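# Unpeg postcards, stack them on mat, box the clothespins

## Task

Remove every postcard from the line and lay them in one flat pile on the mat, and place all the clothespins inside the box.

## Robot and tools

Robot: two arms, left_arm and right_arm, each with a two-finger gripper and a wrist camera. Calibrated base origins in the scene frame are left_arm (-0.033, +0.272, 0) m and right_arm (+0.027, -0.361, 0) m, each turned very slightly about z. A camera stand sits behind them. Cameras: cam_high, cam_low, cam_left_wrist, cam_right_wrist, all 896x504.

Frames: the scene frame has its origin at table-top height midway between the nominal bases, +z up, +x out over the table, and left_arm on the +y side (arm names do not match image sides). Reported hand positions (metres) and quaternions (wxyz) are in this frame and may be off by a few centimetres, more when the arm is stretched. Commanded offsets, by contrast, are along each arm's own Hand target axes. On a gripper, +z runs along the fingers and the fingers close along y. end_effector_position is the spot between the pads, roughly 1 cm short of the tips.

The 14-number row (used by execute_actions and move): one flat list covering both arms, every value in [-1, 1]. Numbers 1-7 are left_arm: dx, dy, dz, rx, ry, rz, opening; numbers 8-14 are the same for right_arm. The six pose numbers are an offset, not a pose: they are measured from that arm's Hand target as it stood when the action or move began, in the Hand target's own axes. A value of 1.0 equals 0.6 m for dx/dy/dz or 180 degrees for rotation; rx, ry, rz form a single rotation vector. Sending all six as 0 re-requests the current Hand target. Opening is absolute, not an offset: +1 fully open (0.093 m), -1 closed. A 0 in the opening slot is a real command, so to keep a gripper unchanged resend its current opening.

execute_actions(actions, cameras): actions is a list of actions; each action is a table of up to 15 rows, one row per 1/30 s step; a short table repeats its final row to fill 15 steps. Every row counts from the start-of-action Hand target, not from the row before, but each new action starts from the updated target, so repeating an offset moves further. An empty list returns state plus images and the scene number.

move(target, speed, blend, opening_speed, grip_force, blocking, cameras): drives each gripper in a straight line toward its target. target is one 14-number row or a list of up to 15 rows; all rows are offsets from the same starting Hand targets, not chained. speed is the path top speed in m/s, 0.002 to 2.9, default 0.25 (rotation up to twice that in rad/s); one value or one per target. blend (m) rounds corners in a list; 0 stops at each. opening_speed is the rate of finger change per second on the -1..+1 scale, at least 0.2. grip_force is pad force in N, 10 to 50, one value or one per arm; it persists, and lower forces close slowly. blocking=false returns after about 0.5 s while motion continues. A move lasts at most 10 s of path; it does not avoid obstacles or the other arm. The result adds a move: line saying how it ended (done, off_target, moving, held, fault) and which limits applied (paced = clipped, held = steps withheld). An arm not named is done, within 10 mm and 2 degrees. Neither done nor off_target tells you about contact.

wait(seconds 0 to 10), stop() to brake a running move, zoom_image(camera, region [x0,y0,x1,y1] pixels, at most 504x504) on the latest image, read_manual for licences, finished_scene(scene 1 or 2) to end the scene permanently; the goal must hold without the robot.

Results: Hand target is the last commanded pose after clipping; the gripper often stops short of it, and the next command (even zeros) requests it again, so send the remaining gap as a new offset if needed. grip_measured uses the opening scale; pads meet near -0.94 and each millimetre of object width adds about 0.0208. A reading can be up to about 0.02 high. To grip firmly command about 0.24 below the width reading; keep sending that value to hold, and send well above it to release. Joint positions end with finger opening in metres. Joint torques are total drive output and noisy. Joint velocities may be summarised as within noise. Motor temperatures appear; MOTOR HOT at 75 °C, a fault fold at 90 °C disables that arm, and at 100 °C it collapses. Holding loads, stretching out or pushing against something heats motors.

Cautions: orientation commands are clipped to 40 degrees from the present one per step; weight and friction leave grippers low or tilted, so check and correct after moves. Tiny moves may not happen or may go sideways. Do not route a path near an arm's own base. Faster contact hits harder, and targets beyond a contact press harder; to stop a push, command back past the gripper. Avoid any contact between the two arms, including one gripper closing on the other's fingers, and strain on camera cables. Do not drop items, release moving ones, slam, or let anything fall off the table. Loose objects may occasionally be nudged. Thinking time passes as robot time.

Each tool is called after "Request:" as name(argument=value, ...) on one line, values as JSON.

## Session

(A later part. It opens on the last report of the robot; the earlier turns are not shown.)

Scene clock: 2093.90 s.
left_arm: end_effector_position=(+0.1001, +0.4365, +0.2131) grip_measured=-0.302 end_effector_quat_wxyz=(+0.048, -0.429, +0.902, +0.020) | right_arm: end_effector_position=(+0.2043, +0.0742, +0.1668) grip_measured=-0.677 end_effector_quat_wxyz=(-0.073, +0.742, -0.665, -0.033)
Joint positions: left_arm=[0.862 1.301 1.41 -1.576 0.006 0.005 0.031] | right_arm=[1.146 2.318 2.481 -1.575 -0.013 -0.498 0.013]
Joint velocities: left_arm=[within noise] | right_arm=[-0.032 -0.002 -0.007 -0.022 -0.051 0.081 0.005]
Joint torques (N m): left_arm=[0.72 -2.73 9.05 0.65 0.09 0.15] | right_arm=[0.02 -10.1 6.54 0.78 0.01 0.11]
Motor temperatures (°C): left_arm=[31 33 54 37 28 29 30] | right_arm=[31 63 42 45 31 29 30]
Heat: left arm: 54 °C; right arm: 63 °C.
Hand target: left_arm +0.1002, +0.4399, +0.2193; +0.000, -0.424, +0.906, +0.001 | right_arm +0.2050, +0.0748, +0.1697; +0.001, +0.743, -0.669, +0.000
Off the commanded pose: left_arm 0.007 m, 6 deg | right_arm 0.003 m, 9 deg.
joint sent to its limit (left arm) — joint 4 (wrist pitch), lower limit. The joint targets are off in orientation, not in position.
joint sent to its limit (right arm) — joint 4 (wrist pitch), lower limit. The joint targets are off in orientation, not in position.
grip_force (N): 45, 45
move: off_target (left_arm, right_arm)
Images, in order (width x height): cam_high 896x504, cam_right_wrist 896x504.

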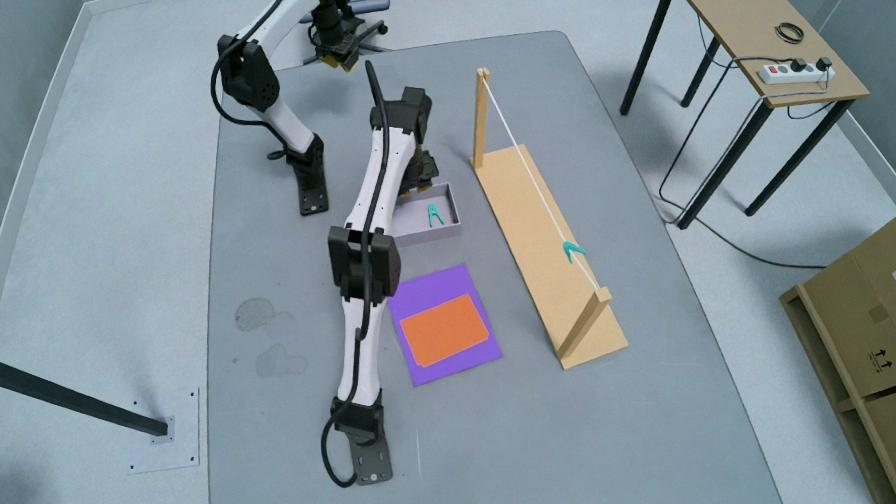

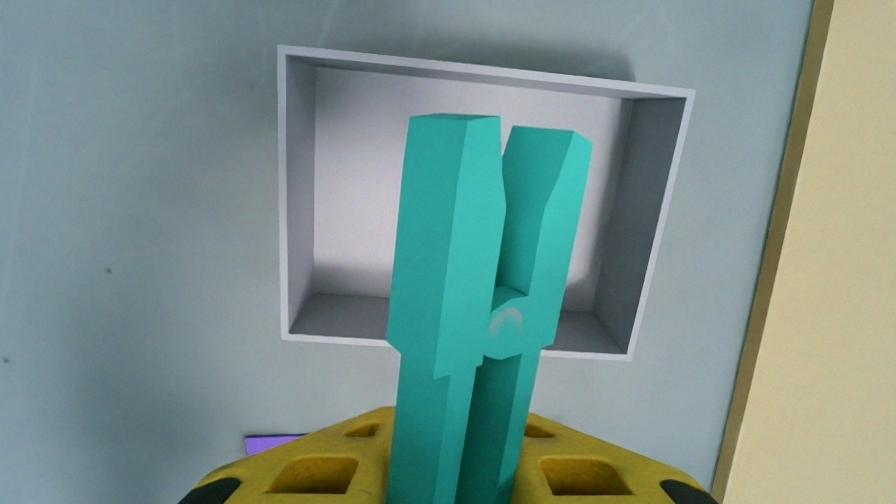

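Request:
move(target=[[0,0,0,0,0,0,-0.3,-0.0225,0.0698,0,0,0,0,-0.68],[0,0,0,0,0,0,-0.3,-0.0225,0.0698,0.12,0,0,0,-0.68]], speed=0.15, cameras=["cam_high","cam_right_wrist"])

Scene clock: 2113.40 s.
left_arm: end_effector_position=(+0.1001, +0.4365, +0.2131) grip_measured=-0.302 end_effector_quat_wxyz=(+0.048, -0.429, +0.902, +0.020) | right_arm: end_effector_position=(+0.1608, +0.0816, +0.0981) grip_measured=-0.678 end_effector_quat_wxyz=(+0.007, +0.745, -0.667, -0.001)
Joint positions: left_arm=[0.862 1.301 1.41 -1.576 0.006 0.005 0.031] | right_arm=[1.241 2.422 2.394 -1.554 -0.007 -0.405 0.013]
Joint velocities: left_arm=[within noise] | right_arm=[0.002 -0.012 -0.002 0.007 0.007 -0.007 0.008]
Joint torques (N m): left_arm=[0.61 -2.66 9.18 0.62 0.08 0.18] | right_arm=[-0.2 -11.17 4.94 0.59 -0.05 0.09]
Motor temperatures (°C): left_arm=[31 33 54 37 28 29 30] | right_arm=[31 62 40 41 31 29 30]
Heat: left arm: 54 °C; right arm: 62 °C.
Hand target: left_arm +0.1002, +0.4399, +0.2193; +0.000, -0.424, +0.906, +0.001 | right_arm +0.1620, +0.0837, +0.0978; +0.001, +0.743, -0.669, +0.000
Off the commanded pose: left_arm 0.007 m, 6 deg | right_arm 0.002 m, 1 deg.
joint sent to its limit (left arm) — joint 4 (wrist pitch), lower limit. The joint targets are off in orientation, not in position.
grip_force (N): 45, 45
move: off_target (left_arm)
Images, in order (width x height): cam_high 896x504, cam_right_wrist 896x504.

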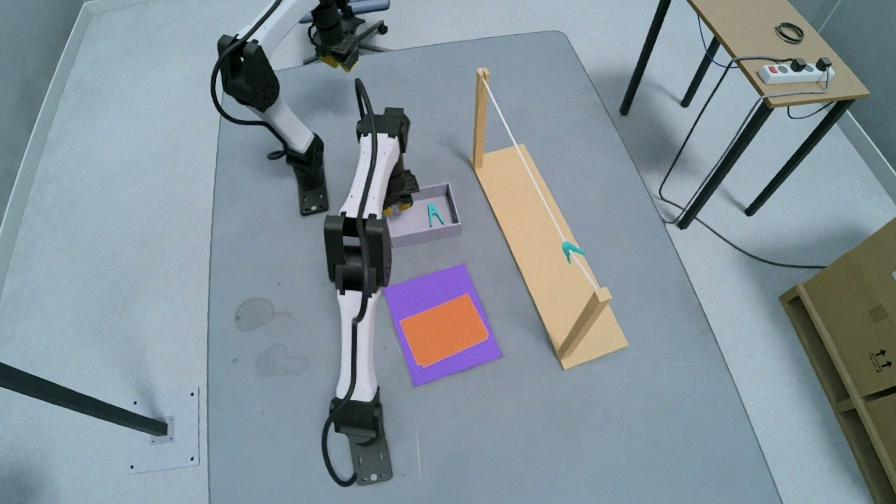

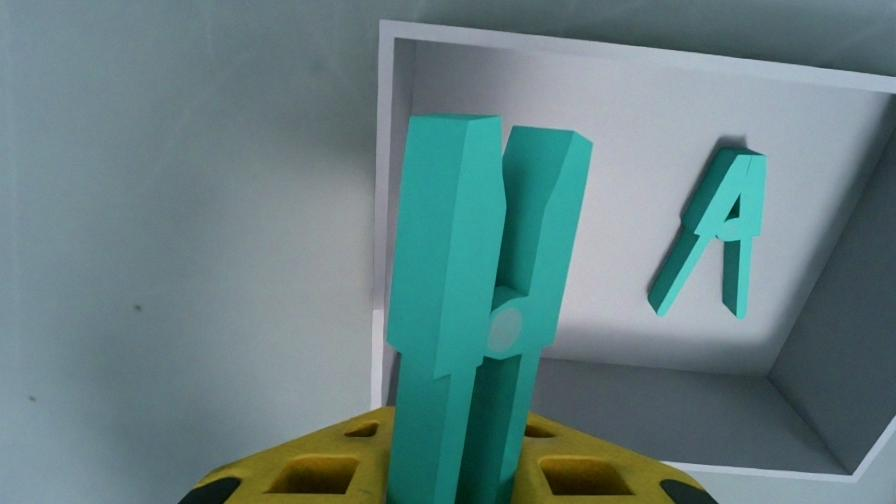

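Request:
move(target=[[0,0,0,0,0,0,-0.3,0.02,-0.042,0,0,0,0,-0.68],[0,0,0,0,0,0,-0.3,0.02,-0.042,0.11,0,0,0,-0.68]], speed=0.12, cameras=["cam_high","cam_right_wrist"])

Scene clock: 2135.60 s.
left_arm: end_effector_position=(+0.1001, +0.4365, +0.2131) grip_measured=-0.302 end_effector_quat_wxyz=(+0.048, -0.429, +0.902, +0.020) | right_arm: end_effector_position=(+0.1864, +0.0718, +0.0214) grip_measured=-0.678 end_effector_quat_wxyz=(+0.017, +0.740, -0.672, +0.003)
Joint positions: left_arm=[0.862 1.301 1.41 -1.576 0.006 0.005 0.031] | right_arm=[1.182 2.421 2.086 -1.269 -0.007 -0.451 0.013]
Joint velocities: left_arm=[within noise] | right_arm=[-0.012 0.007 0.002 0.007 0.037 -0.066 0.008]
Joint torques (N m): left_arm=[0.61 -2.54 9.05 0.62 0.03 0.14] | right_arm=[-0.2 -13.53 4.27 0.55 -0.05 -0.08]
Motor temperatures (°C): left_arm=[31 33 54 36 28 29 30] | right_arm=[31 60 39 39 31 29 30]
Heat: left arm: 54 °C; right arm: 60 °C.
Hand target: left_arm +0.1002, +0.4399, +0.2193; +0.000, -0.424, +0.906, +0.001 | right_arm +0.1881, +0.0744, +0.0318; +0.001, +0.743, -0.669, +0.000
Off the commanded pose: left_arm 0.007 m, 6 deg | right_arm 0.011 m, 2 deg.
joint sent to its limit (left arm) — joint 4 (wrist pitch), lower limit. The joint targets are off in orientation, not in position.
grip_force (N): 45, 45
move: off_target (left_arm, right_arm)
Images, in order (width x height): cam_high 896x504, cam_right_wrist 896x504.

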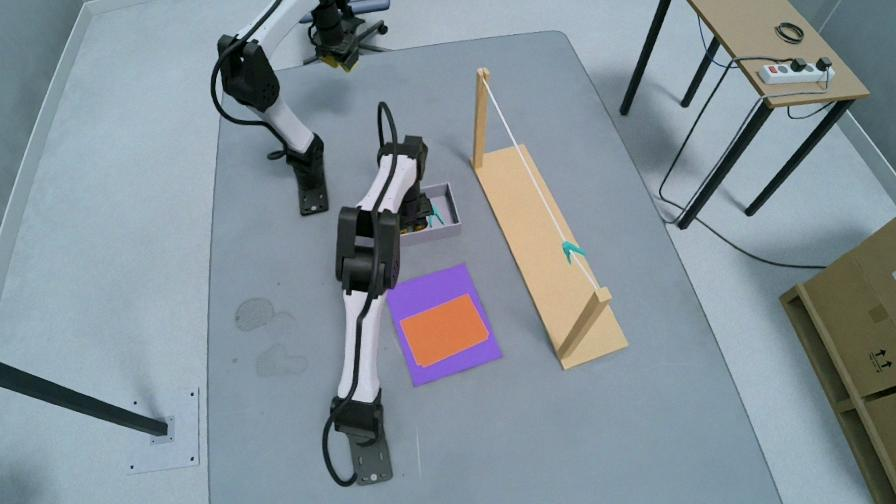

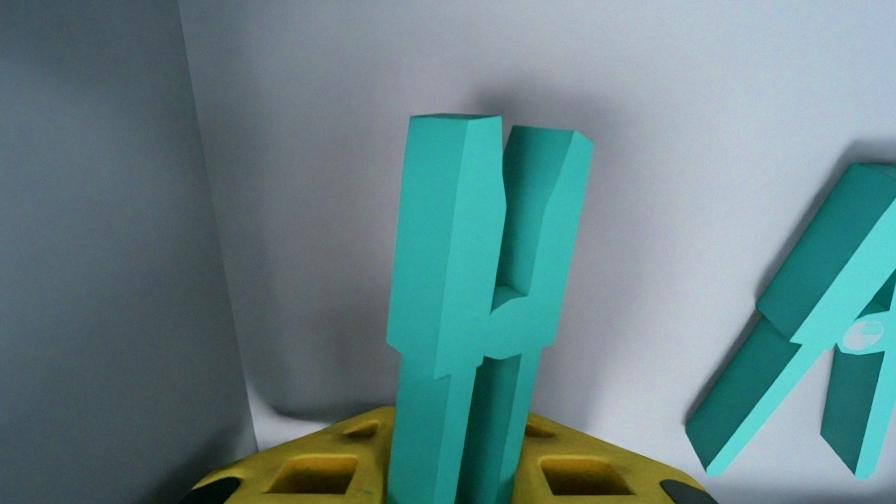

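Request:
move(target=[0,0,0,0,0,0,-0.3, 0,0,0,0,0,0,-0.25], opening_speed=0.5, cameras=["cam_right_wrist","cam_high"])

Scene clock: 2166.83 s.
left_arm: end_effector_position=(+0.1001, +0.4365, +0.2131) grip_measured=-0.302 end_effector_quat_wxyz=(+0.048, -0.429, +0.902, +0.020) | right_arm: end_effector_position=(+0.1866, +0.0721, +0.0214) grip_measured=-0.251 end_effector_quat_wxyz=(+0.016, +0.740, -0.672, +0.003)
Joint positions: left_arm=[0.862 1.301 1.41 -1.576 0.006 0.005 0.031] | right_arm=[1.182 2.421 2.086 -1.268 -0.007 -0.451 0.033]
Joint torques (N m): left_arm=[0.87 -2.55 8.95 0.65 0.07 0.15] | right_arm=[-0.2 -13.55 4.27 0.54 -0.05 -0.08]
Motor temperatures (°C): left_arm=[31 33 54 36 28 29 30] | right_arm=[31 66 37 37 31 29 30]
Heat: left arm: 54 °C; right arm: 66 °C.
Hand target: left_arm +0.1002, +0.4399, +0.2193; +0.000, -0.424, +0.906, +0.001 | right_arm +0.1881, +0.0744, +0.0318; +0.001, +0.743, -0.669, +0.000
Off the commanded pose: left_arm 0.007 m, 6 deg | right_arm 0.011 m, 2 deg.
joint sent to its limit (left arm) — joint 4 (wrist pitch), lower limit. The joint targets are off in orientation, not in position.
grip_force (N): 45, 45
move: off_target (left_arm, right_arm)
Images, in order (width x height): cam_high 896x504, cam_right_wrist 896x504.

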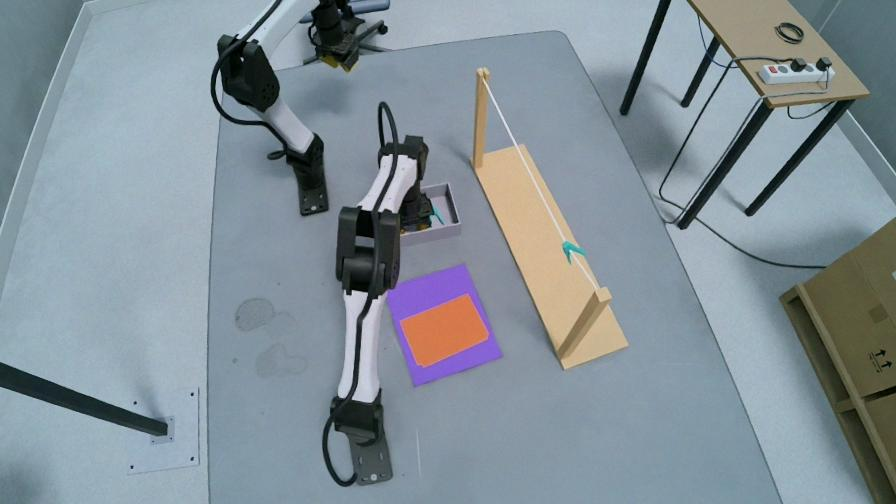

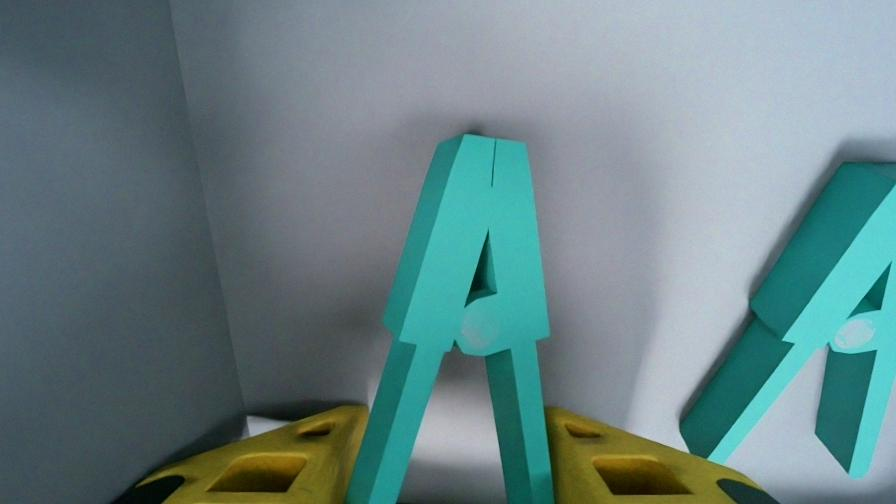

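Request:
move(target=[0,0,0,0,0,0,-0.3, 0,0,-0.06,0,0,0,-0.12], opening_speed=0.5, speed=0.05, cameras=["cam_right_wrist"])

Request:
move(target=[0,0,0,0,0,0,-0.3, 0,0,-0.22,0,0,0,-0.12], speed=0.15, cameras=["cam_high","cam_right_wrist"])

Scene clock: 2174.83 s.
left_arm: end_effector_position=(+0.1001, +0.4365, +0.2131) grip_measured=-0.302 end_effector_quat_wxyz=(+0.048, -0.429, +0.902, +0.020) | right_arm: end_effector_position=(+0.1854, +0.0689, +0.0458) grip_measured=-0.121 end_effector_quat_wxyz=(+0.025, +0.740, -0.672, +0.007)
Joint positions: left_arm=[0.862 1.301 1.41 -1.576 0.006 0.005 0.031] | right_arm=[1.182 2.421 2.182 -1.383 -0.007 -0.451 0.039]
Joint torques (N m): left_arm=[0.69 -2.69 8.87 0.65 0.06 0.17] | right_arm=[-0.2 -13.9 7.19 0.22 -0.05 -0.08]
Motor temperatures (°C): left_arm=[31 33 55 36 28 29 30] | right_arm=[31 67 37 37 31 29 30]
Heat: left arm: 55 °C; right arm: 67 °C.
Hand target: left_arm +0.1002, +0.4399, +0.2193; +0.000, -0.424, +0.906, +0.001 | right_arm +0.1881, +0.0744, +0.0677; +0.001, +0.743, -0.669, +0.000
Off the commanded pose: left_arm 0.007 m, 6 deg | right_arm 0.023 m, 3 deg.
joint sent to its limit (left arm) — joint 4 (wrist pitch), lower limit. The joint targets are off in orientation, not in position.
grip_force (N): 45, 45
move: off_target (left_arm, right_arm)
Images, in order (width x height): cam_right_wrist 896x504.

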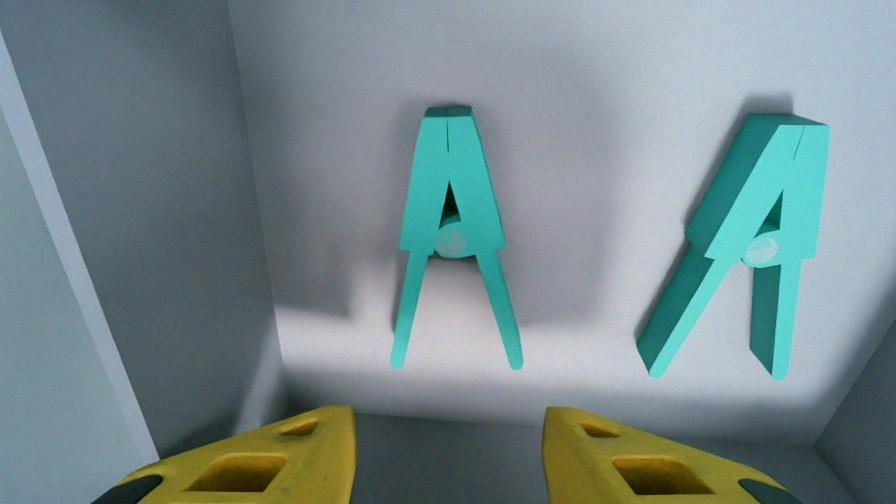

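Scene clock: 2176.17 s.
left_arm: end_effector_position=(+0.1001, +0.4365, +0.2131) grip_measured=-0.302 end_effector_quat_wxyz=(+0.048, -0.429, +0.902, +0.020) | right_arm: end_effector_position=(+0.1881, +0.0761, +0.1853) grip_measured=-0.121 end_effector_quat_wxyz=(-0.090, +0.737, -0.669, -0.040)
Joint positions: left_arm=[0.862 1.301 1.41 -1.576 0.006 0.005 0.031] | right_arm=[1.182 2.271 2.472 -1.574 -0.007 -0.451 0.039]
Joint torques (N m): left_arm=[0.72 -2.58 8.84 0.64 0.13 0.15] | right_arm=[-0.25 -11.84 6.5 0.89 -0.07 -0.07]
Motor temperatures (°C): left_arm=[31 33 55 36 28 29 30] | right_arm=[31 67 38 37 31 29 30]
Heat: left arm: 55 °C; right arm: 67 °C.
Hand target: left_arm +0.1002, +0.4399, +0.2193; +0.000, -0.424, +0.906, +0.001 | right_arm +0.1883, +0.0746, +0.1998; +0.001, +0.743, -0.669, +0.000
Off the commanded pose: left_arm 0.007 m, 6 deg | right_arm 0.015 m, 11 deg.
joint sent to its limit (left arm) — joint 4 (wrist pitch), lower limit. The joint targets are off in orientation, not in position.
joint sent to its limit (right arm) — joint 4 (wrist pitch), lower limit. The joint targets are off in orientation, not in position.
grip_force (N): 45, 45
move: off_target (left_arm, right_arm)
Images, in order (width x height): cam_high 896x504, cam_right_wrist 896x504.

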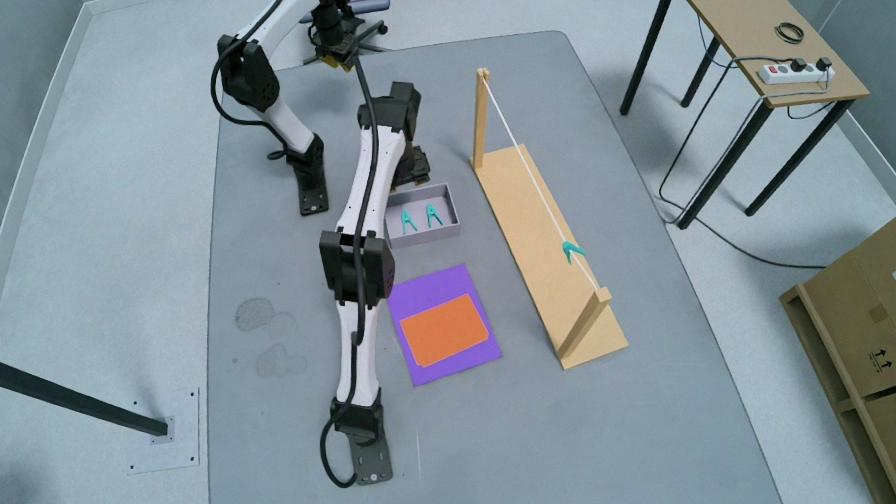

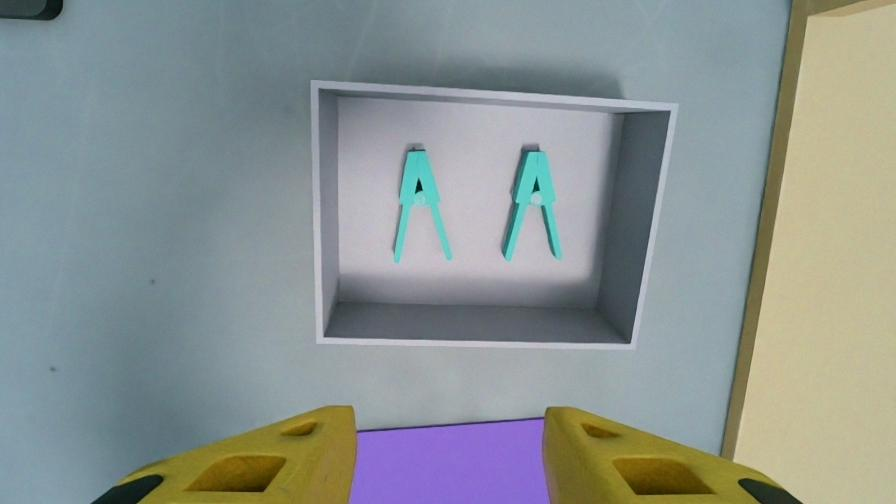

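Request:
move(target=[0,0,0,0,0,0,-0.3, 0.540,0.037,-0.067,0,0,0.433,-0.12], speed=0.3)

Scene clock: 2211.63 s.
left_arm: end_effector_position=(+0.1001, +0.4365, +0.2131) grip_measured=-0.302 end_effector_quat_wxyz=(+0.048, -0.429, +0.902, +0.020) | right_arm: end_effector_position=(+0.2026, -0.2475, +0.2417) grip_measured=-0.121 end_effector_quat_wxyz=(+0.105, -0.163, +0.980, +0.044)
Joint positions: left_arm=[0.862 1.301 1.41 -1.576 0.006 0.005 0.031] | right_arm=[0.545 1.223 1.462 -1.581 0.005 0.25 0.039]
Joint torques (N m): left_arm=[0.62 -2.41 9.25 0.61 0.07 0.13] | right_arm=[-0.9 -2.74 4.1 1.06 -0.12 0.1]
Motor temperatures (°C): left_arm=[31 32 55 35 28 29 30] | right_arm=[31 62 38 36 31 29 30]
Heat: left arm: 55 °C; right arm: 62 °C.
Hand target: left_arm +0.1002, +0.4399, +0.2193; +0.000, -0.424, +0.906, +0.001 | right_arm +0.2001, -0.2499, +0.2405; +0.000, -0.157, +0.988, +0.000
Off the commanded pose: left_arm 0.007 m, 6 deg | right_arm 0.004 m, 13 deg.
joint sent to its limit (left arm) — joint 4 (wrist pitch), lower limit. The joint targets are off in orientation, not in position.
joint sent to its limit (right arm) — joint 4 (wrist pitch), lower limit. The joint targets are off in orientation, not in position.
grip_force (N): 45, 45
move: off_target (left_arm, right_arm)

Request:
move(target=[0,0,0,0,0,0,-0.3, -0.18,-0.146,0.033,0.0613,-0.497,0.0613,0.5], speed=0.3, cameras=["cam_high","cam_right_wrist","cam_low"])

Scene clock: 2239.23 s.
left_arm: end_effector_position=(+0.1001, +0.4365, +0.2131) grip_measured=-0.302 end_effector_quat_wxyz=(+0.048, -0.429, +0.902, +0.020) | right_arm: end_effector_position=(+0.3298, -0.3000, +0.2203) grip_measured=+0.499 end_effector_quat_wxyz=(+0.701, -0.024, +0.712, +0.020)
Joint positions: left_arm=[0.862 1.301 1.41 -1.576 0.006 0.005 0.031] | right_arm=[0.326 0.752 0.233 0.502 0.297 -0.001 0.069]
Joint torques (N m): left_arm=[0.44 -2.73 9.1 0.62 0.07 0.14] | right_arm=[-0.91 -0.18 5.41 3.12 -0.25 0.01]
Motor temperatures (°C): left_arm=[31 32 55 35 28 29 30] | right_arm=[31 53 37 37 31 29 30]
Heat: left arm: 55 °C; right arm: 53 °C.
Hand target: left_arm +0.1002, +0.4399, +0.2193; +0.000, -0.424, +0.906, +0.001 | right_arm +0.3299, -0.2998, +0.2206; +0.706, -0.025, +0.707, +0.024
Off the commanded pose: left_arm 0.007 m, 6 deg | right_arm 0.000 m, 1 deg.
joint sent to its limit (left arm) — joint 4 (wrist pitch), lower limit. The joint targets are off in orientation, not in position.
grip_force (N): 45, 45
move: off_target (left_arm)
Images, in order (width x height): cam_high 896x504, cam_low 896x504, cam_right_wrist 896x504.

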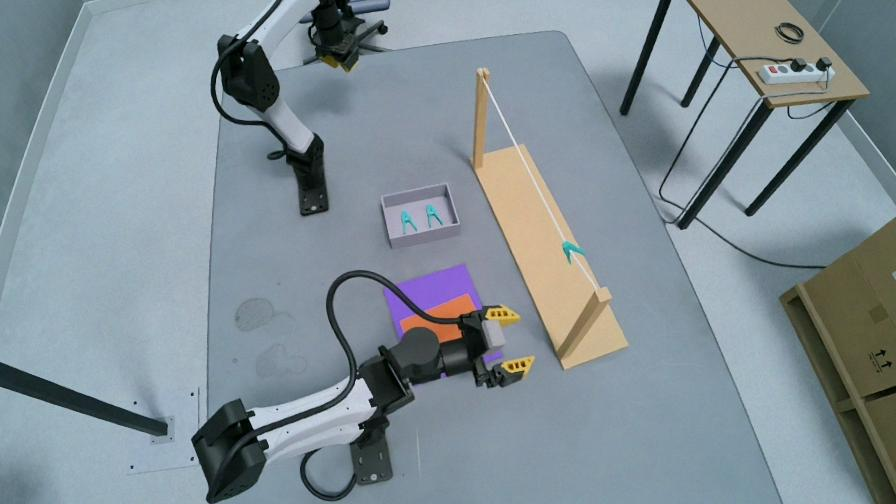

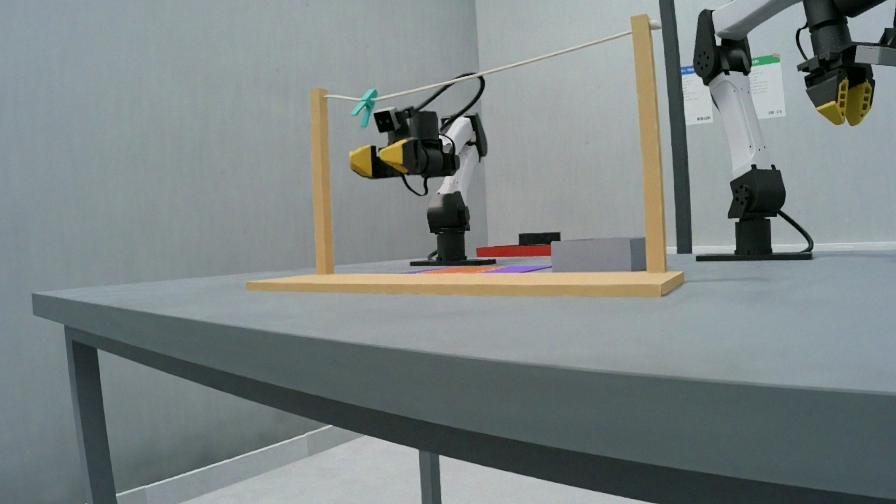

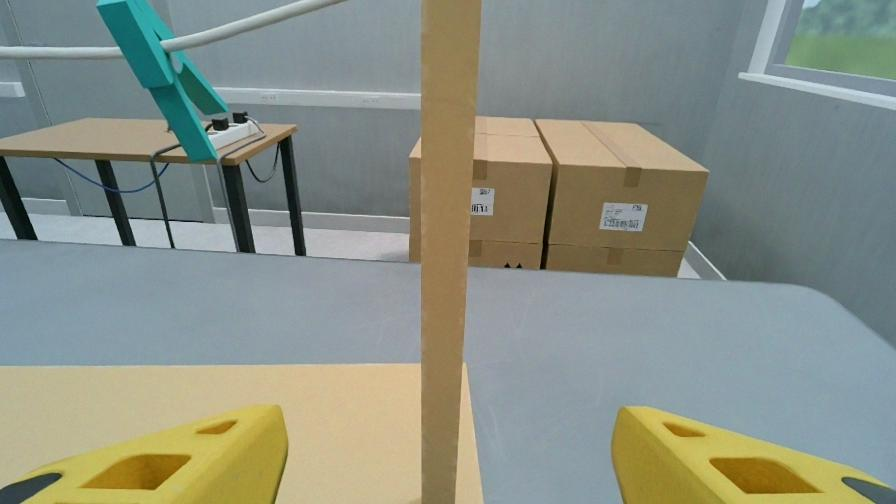

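Request:
move(target=[[0,0,0,0,0,0,-0.3, 0.2,0,0,0,0,0,0.5],[0,0,0,0,0,0,-0.3, 0.2,0,0.12,0,0,0,0.5]], speed=[0.2,0.1], blend=[0.02,0], cameras=["cam_right_wrist","cam_high"])

Scene clock: 2257.20 s.
left_arm: end_effector_position=(+0.1001, +0.4365, +0.2131) grip_measured=-0.302 end_effector_quat_wxyz=(+0.048, -0.429, +0.902, +0.020) | right_arm: end_effector_position=(+0.3915, -0.2994, +0.0685) grip_measured=+0.499 end_effector_quat_wxyz=(+0.630, -0.030, +0.776, +0.002)
Joint positions: left_arm=[0.862 1.301 1.41 -1.576 0.006 0.005 0.031] | right_arm=[0.234 1.847 0.206 1.428 0.221 0.012 0.069]
Joint torques (N m): left_arm=[0.8 -2.61 8.88 0.57 0.05 0.22] | right_arm=[-0.91 -4.1 3.56 4.36 -0.33 0.01]
Motor temperatures (°C): left_arm=[31 32 55 35 28 29 30] | right_arm=[31 51 37 41 31 29 30]
Heat: left arm: 55 °C; right arm: 51 °C.
Hand target: left_arm +0.1002, +0.4399, +0.2193; +0.000, -0.424, +0.906, +0.001 | right_arm +0.4015, -0.2950, +0.1003; +0.706, -0.025, +0.707, +0.024
Off the commanded pose: left_arm 0.007 m, 6 deg | right_arm 0.034 m, 12 deg.
joint sent to its limit (left arm) — joint 4 (wrist pitch), lower limit. The joint targets are off in orientation, not in position.
joint sent to its limit (right arm) — joint 4 (wrist pitch), upper limit. The joint targets are off in orientation, not in position.
grip_force (N): 45, 45
move: off_target (left_arm, right_arm)
Images, in order (width x height): cam_high 896x504, cam_right_wrist 896x504.

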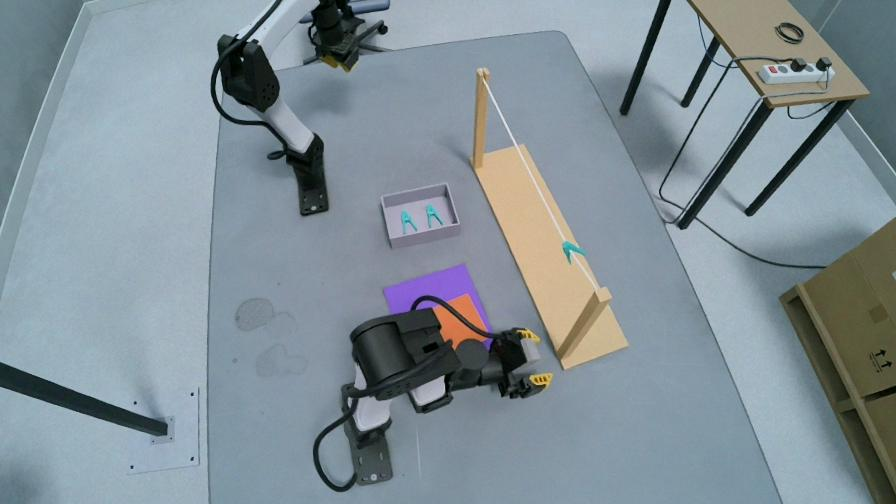

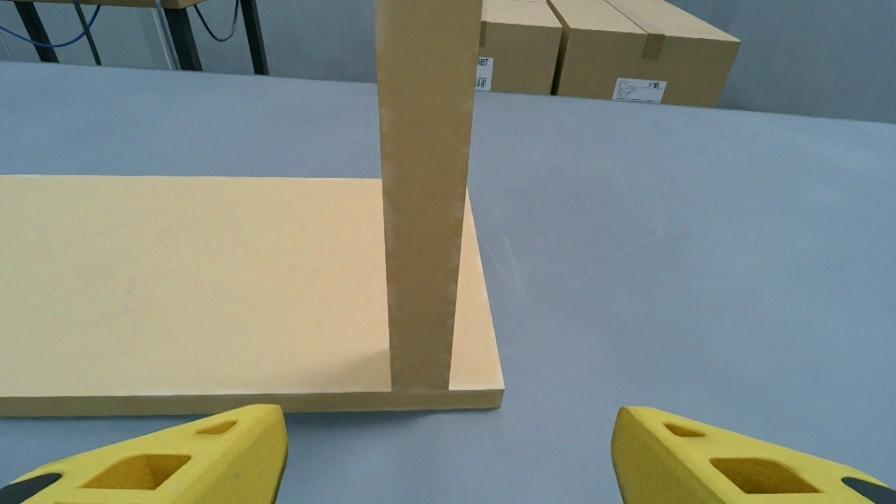

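Request:
move(target=[[0,0,0,0,0,0,-0.3, -0.075,0.01,0,0,0,0,0.5],[0,0,0,0,0,0,-0.3, -0.075,0.01,0.05,0,0,0,0.5]], speed=[0.1,0.08], cameras=["cam_right_wrist","cam_high","cam_low"])

Scene clock: 2265.67 s.
left_arm: end_effector_position=(+0.1001, +0.4365, +0.2131) grip_measured=-0.302 end_effector_quat_wxyz=(+0.048, -0.429, +0.902, +0.020) | right_arm: end_effector_position=(+0.4259, -0.2896, +0.1378) grip_measured=+0.499 end_effector_quat_wxyz=(+0.697, -0.022, +0.717, +0.015)
Joint positions: left_arm=[0.862 1.301 1.41 -1.576 0.006 0.005 0.031] | right_arm=[0.232 1.723 0.34 1.353 0.213 -0.002 0.069]
Joint torques (N m): left_arm=[0.43 -2.47 9.25 0.68 0.05 0.12] | right_arm=[-0.91 -4.36 5.2 2.97 -0.36 0.01]
Motor temperatures (°C): left_arm=[31 32 55 35 28 29 30] | right_arm=[31 50 37 44 31 29 30]
Heat: left arm: 55 °C; right arm: 50 °C.
Hand target: left_arm +0.1002, +0.4399, +0.2193; +0.000, -0.424, +0.906, +0.001 | right_arm +0.4311, -0.2869, +0.1454; +0.706, -0.025, +0.707, +0.024
Off the commanded pose: left_arm 0.007 m, 6 deg | right_arm 0.010 m, 2 deg.
joint sent to its limit (left arm) — joint 4 (wrist pitch), lower limit. The joint targets are off in orientation, not in position.
grip_force (N): 45, 45
move: off_target (left_arm)
Images, in order (width x height): cam_high 896x504, cam_low 896x504, cam_right_wrist 896x504.

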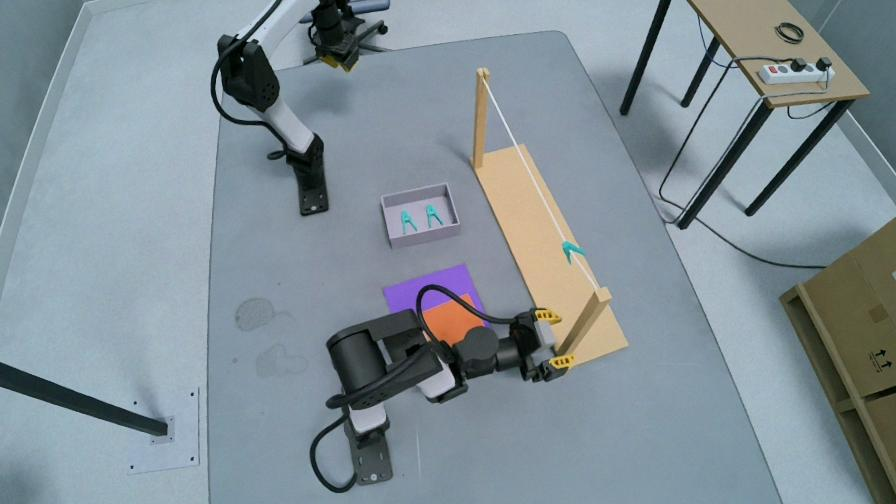

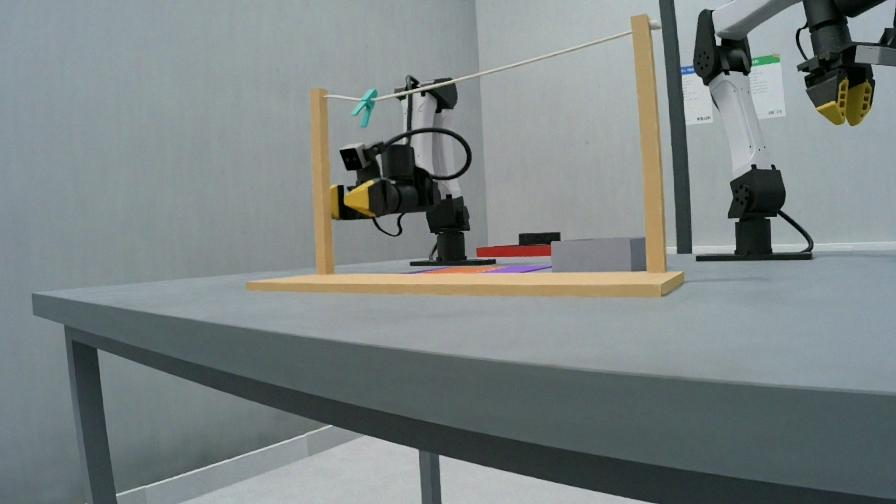

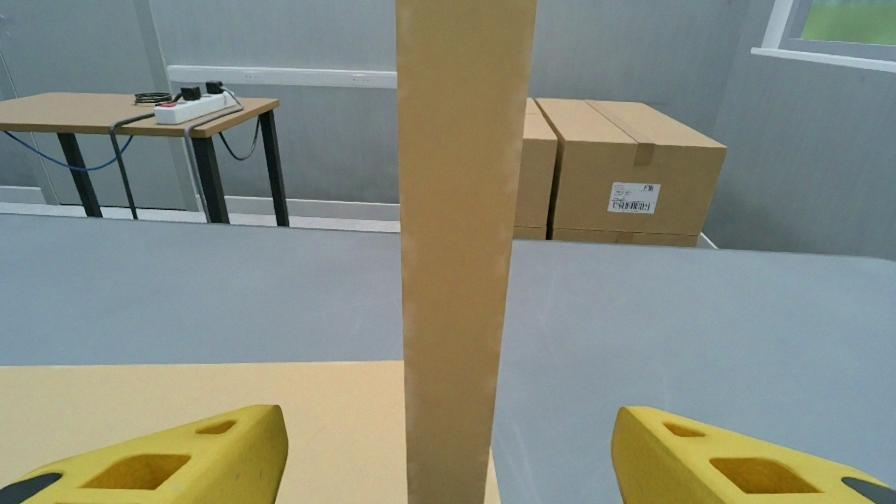

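Request:
move(target=[[0,0,0,0,0,0,-0.3, 0.035,0,0,0,0,0,0.5],[0,0,0,0,0,0,-0.3, 0.035,0,0.055,0,0,0,0.5]], speed=[0.1,0.06], cameras=["cam_right_wrist"])

Request:
move(target=[0,0,0,0,0,0,-0.3, 0,0,0,0,0,0,-0.4], opening_speed=0.8, cameras=["cam_right_wrist","cam_high"])

Scene clock: 2277.07 s.
left_arm: end_effector_position=(+0.1001, +0.4365, +0.2131) grip_measured=-0.302 end_effector_quat_wxyz=(+0.048, -0.429, +0.902, +0.020) | right_arm: end_effector_position=(+0.4584, -0.2872, +0.1104) grip_measured=+0.499 end_effector_quat_wxyz=(+0.686, -0.024, +0.727, +0.013)
Joint positions: left_arm=[0.862 1.301 1.41 -1.576 0.006 0.005 0.031] | right_arm=[0.209 1.919 0.461 1.398 0.191 -0.003 0.069]
Joint torques (N m): left_arm=[0.7 -2.55 9.01 0.69 0.07 0.09] | right_arm=[-0.91 -5.46 4.75 3.37 -0.35 0.02]
Motor temperatures (°C): left_arm=[31 32 55 35 28 29 30] | right_arm=[31 50 37 44 31 29 30]
Heat: left arm: 55 °C; right arm: 50 °C.
Hand target: left_arm +0.1002, +0.4399, +0.2193; +0.000, -0.424, +0.906, +0.001 | right_arm +0.4640, -0.2846, +0.1244; +0.706, -0.025, +0.707, +0.024
Off the commanded pose: left_arm 0.007 m, 6 deg | right_arm 0.015 m, 4 deg.
joint sent to its limit (left arm) — joint 4 (wrist pitch), lower limit. The joint targets are off in orientation, not in position.
grip_force (N): 45, 45
move: off_target (left_arm, right_arm)
Images, in order (width x height): cam_right_wrist 896x504.

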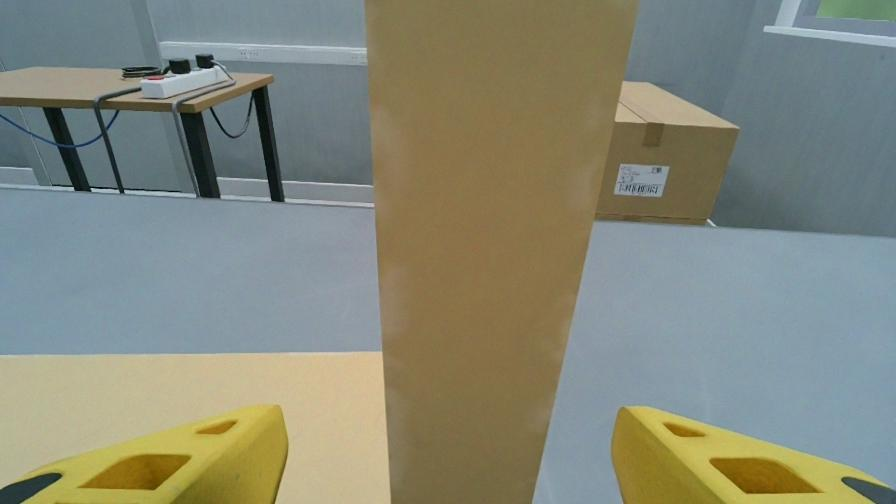

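Scene clock: 2278.83 s.
left_arm: end_effector_position=(+0.1001, +0.4365, +0.2131) grip_measured=-0.302 end_effector_quat_wxyz=(+0.048, -0.429, +0.902, +0.020) | right_arm: end_effector_position=(+0.4584, -0.2870, +0.1104) grip_measured=-0.399 end_effector_quat_wxyz=(+0.686, -0.024, +0.727, +0.013)
Joint positions: left_arm=[0.862 1.301 1.41 -1.576 0.006 0.005 0.031] | right_arm=[0.209 1.919 0.461 1.398 0.191 -0.003 0.026]
Joint torques (N m): left_arm=[0.59 -2.32 9.02 0.62 0.06 0.22] | right_arm=[-0.92 -5.46 4.75 3.38 -0.35 0.02]
Motor temperatures (°C): left_arm=[31 32 55 35 28 29 30] | right_arm=[31 50 37 44 31 29 30]
Heat: left arm: 55 °C; right arm: 50 °C.
Hand target: left_arm +0.1002, +0.4399, +0.2193; +0.000, -0.424, +0.906, +0.001 | right_arm +0.4640, -0.2846, +0.1244; +0.706, -0.025, +0.707, +0.024
Off the commanded pose: left_arm 0.007 m, 6 deg | right_arm 0.015 m, 4 deg.
joint sent to its limit (left arm) — joint 4 (wrist pitch), lower limit. The joint targets are off in orientation, not in position.
grip_force (N): 45, 45
move: off_target (left_arm, right_arm)
Images, in order (width x height): cam_high 896x504, cam_right_wrist 896x504.

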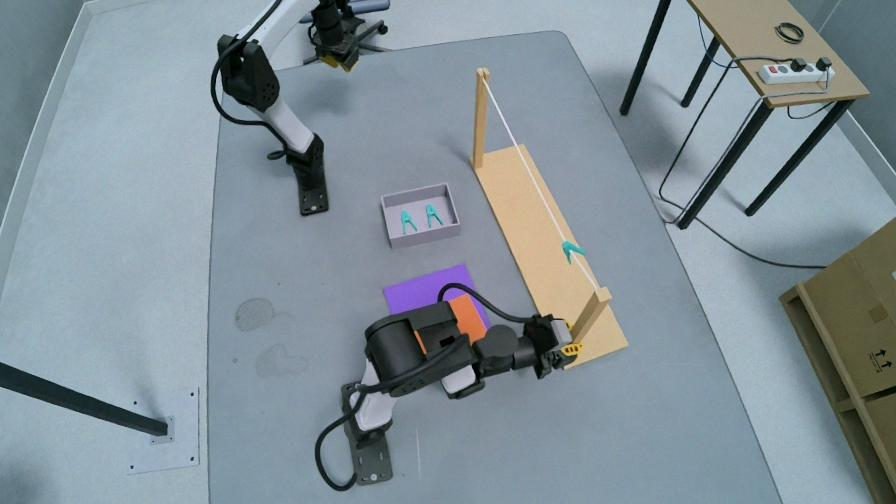

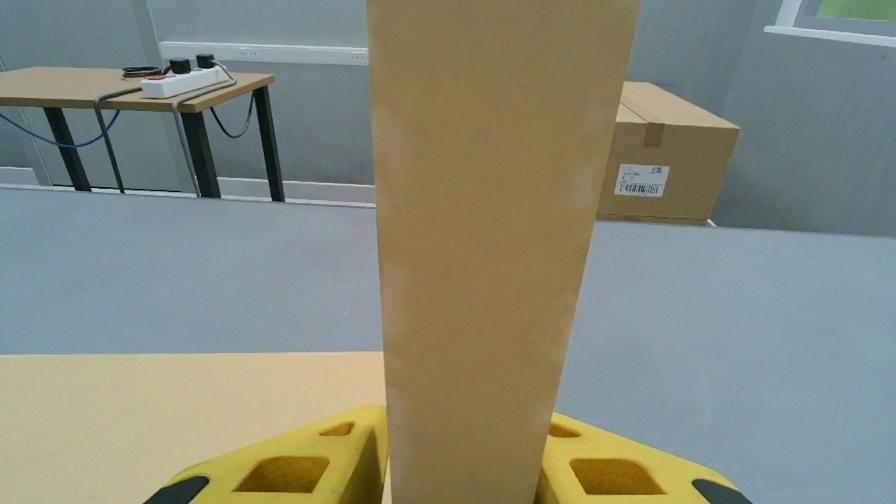

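Request:
move(target=[[0,0,0,0,0,0,-0.3, 0,0,0,0,0,0,-0.65],[0,0,0,0,0,0,-0.3, 0,0.12,-0.015,0,0,0,-0.65]], opening_speed=0.8, speed=[0.06,0.06], cameras=["cam_high"])

Scene clock: 2292.23 s.
left_arm: end_effector_position=(+0.1001, +0.4365, +0.2131) grip_measured=-0.302 end_effector_quat_wxyz=(+0.048, -0.429, +0.902, +0.020) | right_arm: end_effector_position=(+0.4460, -0.2274, +0.1104) grip_measured=-0.649 end_effector_quat_wxyz=(+0.688, -0.012, +0.726, +0.010)
Joint positions: left_arm=[0.862 1.301 1.41 -1.576 0.006 0.005 0.031] | right_arm=[0.44 1.947 0.504 1.384 0.444 0.023 0.014]
Joint velocities: left_arm=[within noise] | right_arm=[-0.012 -0.002 0.022 -0.007 -0.007 0.022 -0.004]
Joint torques (N m): left_arm=[0.69 -2.89 9.02 0.55 0.02 0.17] | right_arm=[1.32 -5.9 5.34 3.16 -0.32 -0.27]
Motor temperatures (°C): left_arm=[31 32 55 34 28 29 30] | right_arm=[31 50 37 45 31 29 30]
Heat: left arm: 55 °C; right arm: 50 °C.
Hand target: left_arm +0.1002, +0.4399, +0.2193; +0.000, -0.424, +0.906, +0.001 | right_arm +0.4501, -0.2134, +0.1242; +0.706, -0.025, +0.707, +0.024
Off the commanded pose: left_arm 0.007 m, 6 deg | right_arm 0.020 m, 4 deg.
joint sent to its limit (left arm) — joint 4 (wrist pitch), lower limit. The joint targets are off in orientation, not in position.
grip_force (N): 45, 45
move: off_target (left_arm, right_arm)
Images, in order (width x height): cam_high 896x504.

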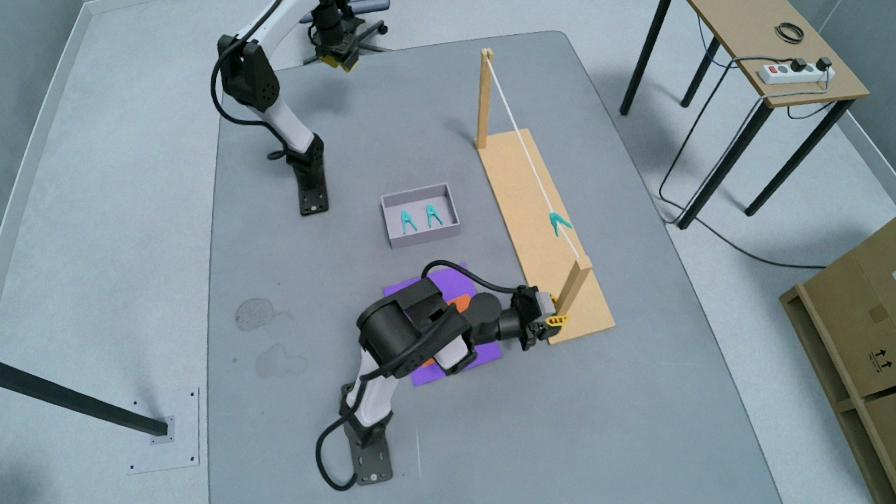

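Request:
move(target=[0,0,0,0,0,0,-0.3, 0,0.125,-0.01,0,0,0,-0.65], speed=0.06, cameras=["cam_high","cam_low"])

Scene clock: 2299.37 s.
left_arm: end_effector_position=(+0.1001, +0.4365, +0.2131) grip_measured=-0.302 end_effector_quat_wxyz=(+0.048, -0.429, +0.902, +0.020) | right_arm: end_effector_position=(+0.4362, -0.1554, +0.1108) grip_measured=-0.650 end_effector_quat_wxyz=(+0.692, -0.009, +0.722, +0.009)
Joint positions: left_arm=[0.862 1.301 1.41 -1.576 0.006 0.005 0.031] | right_arm=[0.663 2.021 0.64 1.327 0.672 0.035 0.014]
Joint torques (N m): left_arm=[0.72 -2.28 9.01 0.65 0.05 0.13] | right_arm=[1.32 -6.99 5.9 2.88 -0.38 -0.4]
Motor temperatures (°C): left_arm=[31 32 55 34 28 29 30] | right_arm=[31 51 37 46 31 29 30]
Heat: left arm: 55 °C; right arm: 51 °C.
Hand target: left_arm +0.1002, +0.4399, +0.2193; +0.000, -0.424, +0.906, +0.001 | right_arm +0.4388, -0.1389, +0.1242; +0.706, -0.025, +0.707, +0.024
Off the commanded pose: left_arm 0.007 m, 6 deg | right_arm 0.021 m, 3 deg.
joint sent to its limit (left arm) — joint 4 (wrist pitch), lower limit. The joint targets are off in orientation, not in position.
grip_force (N): 45, 45
move: off_target (left_arm, right_arm)
Images, in order (width x height): cam_high 896x504, cam_low 896x504.

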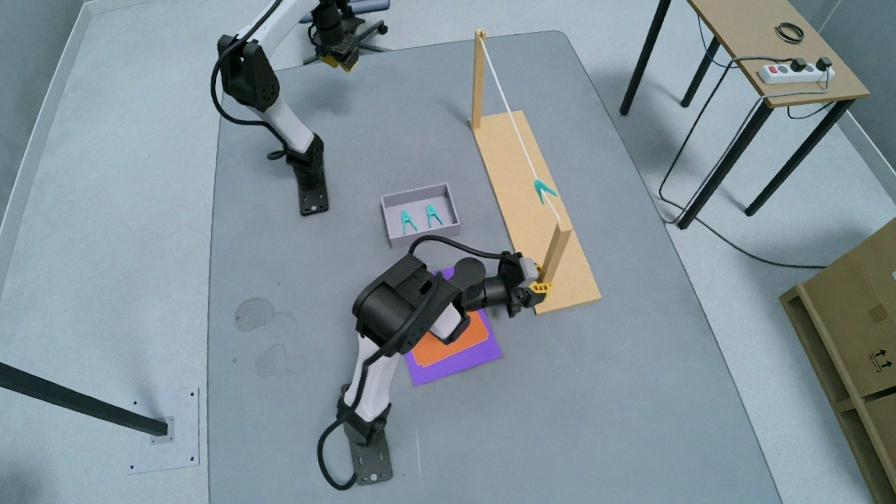

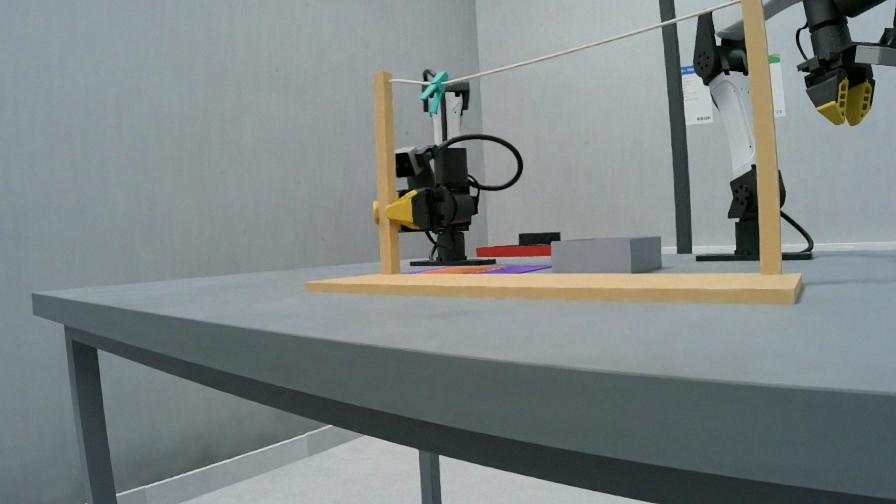

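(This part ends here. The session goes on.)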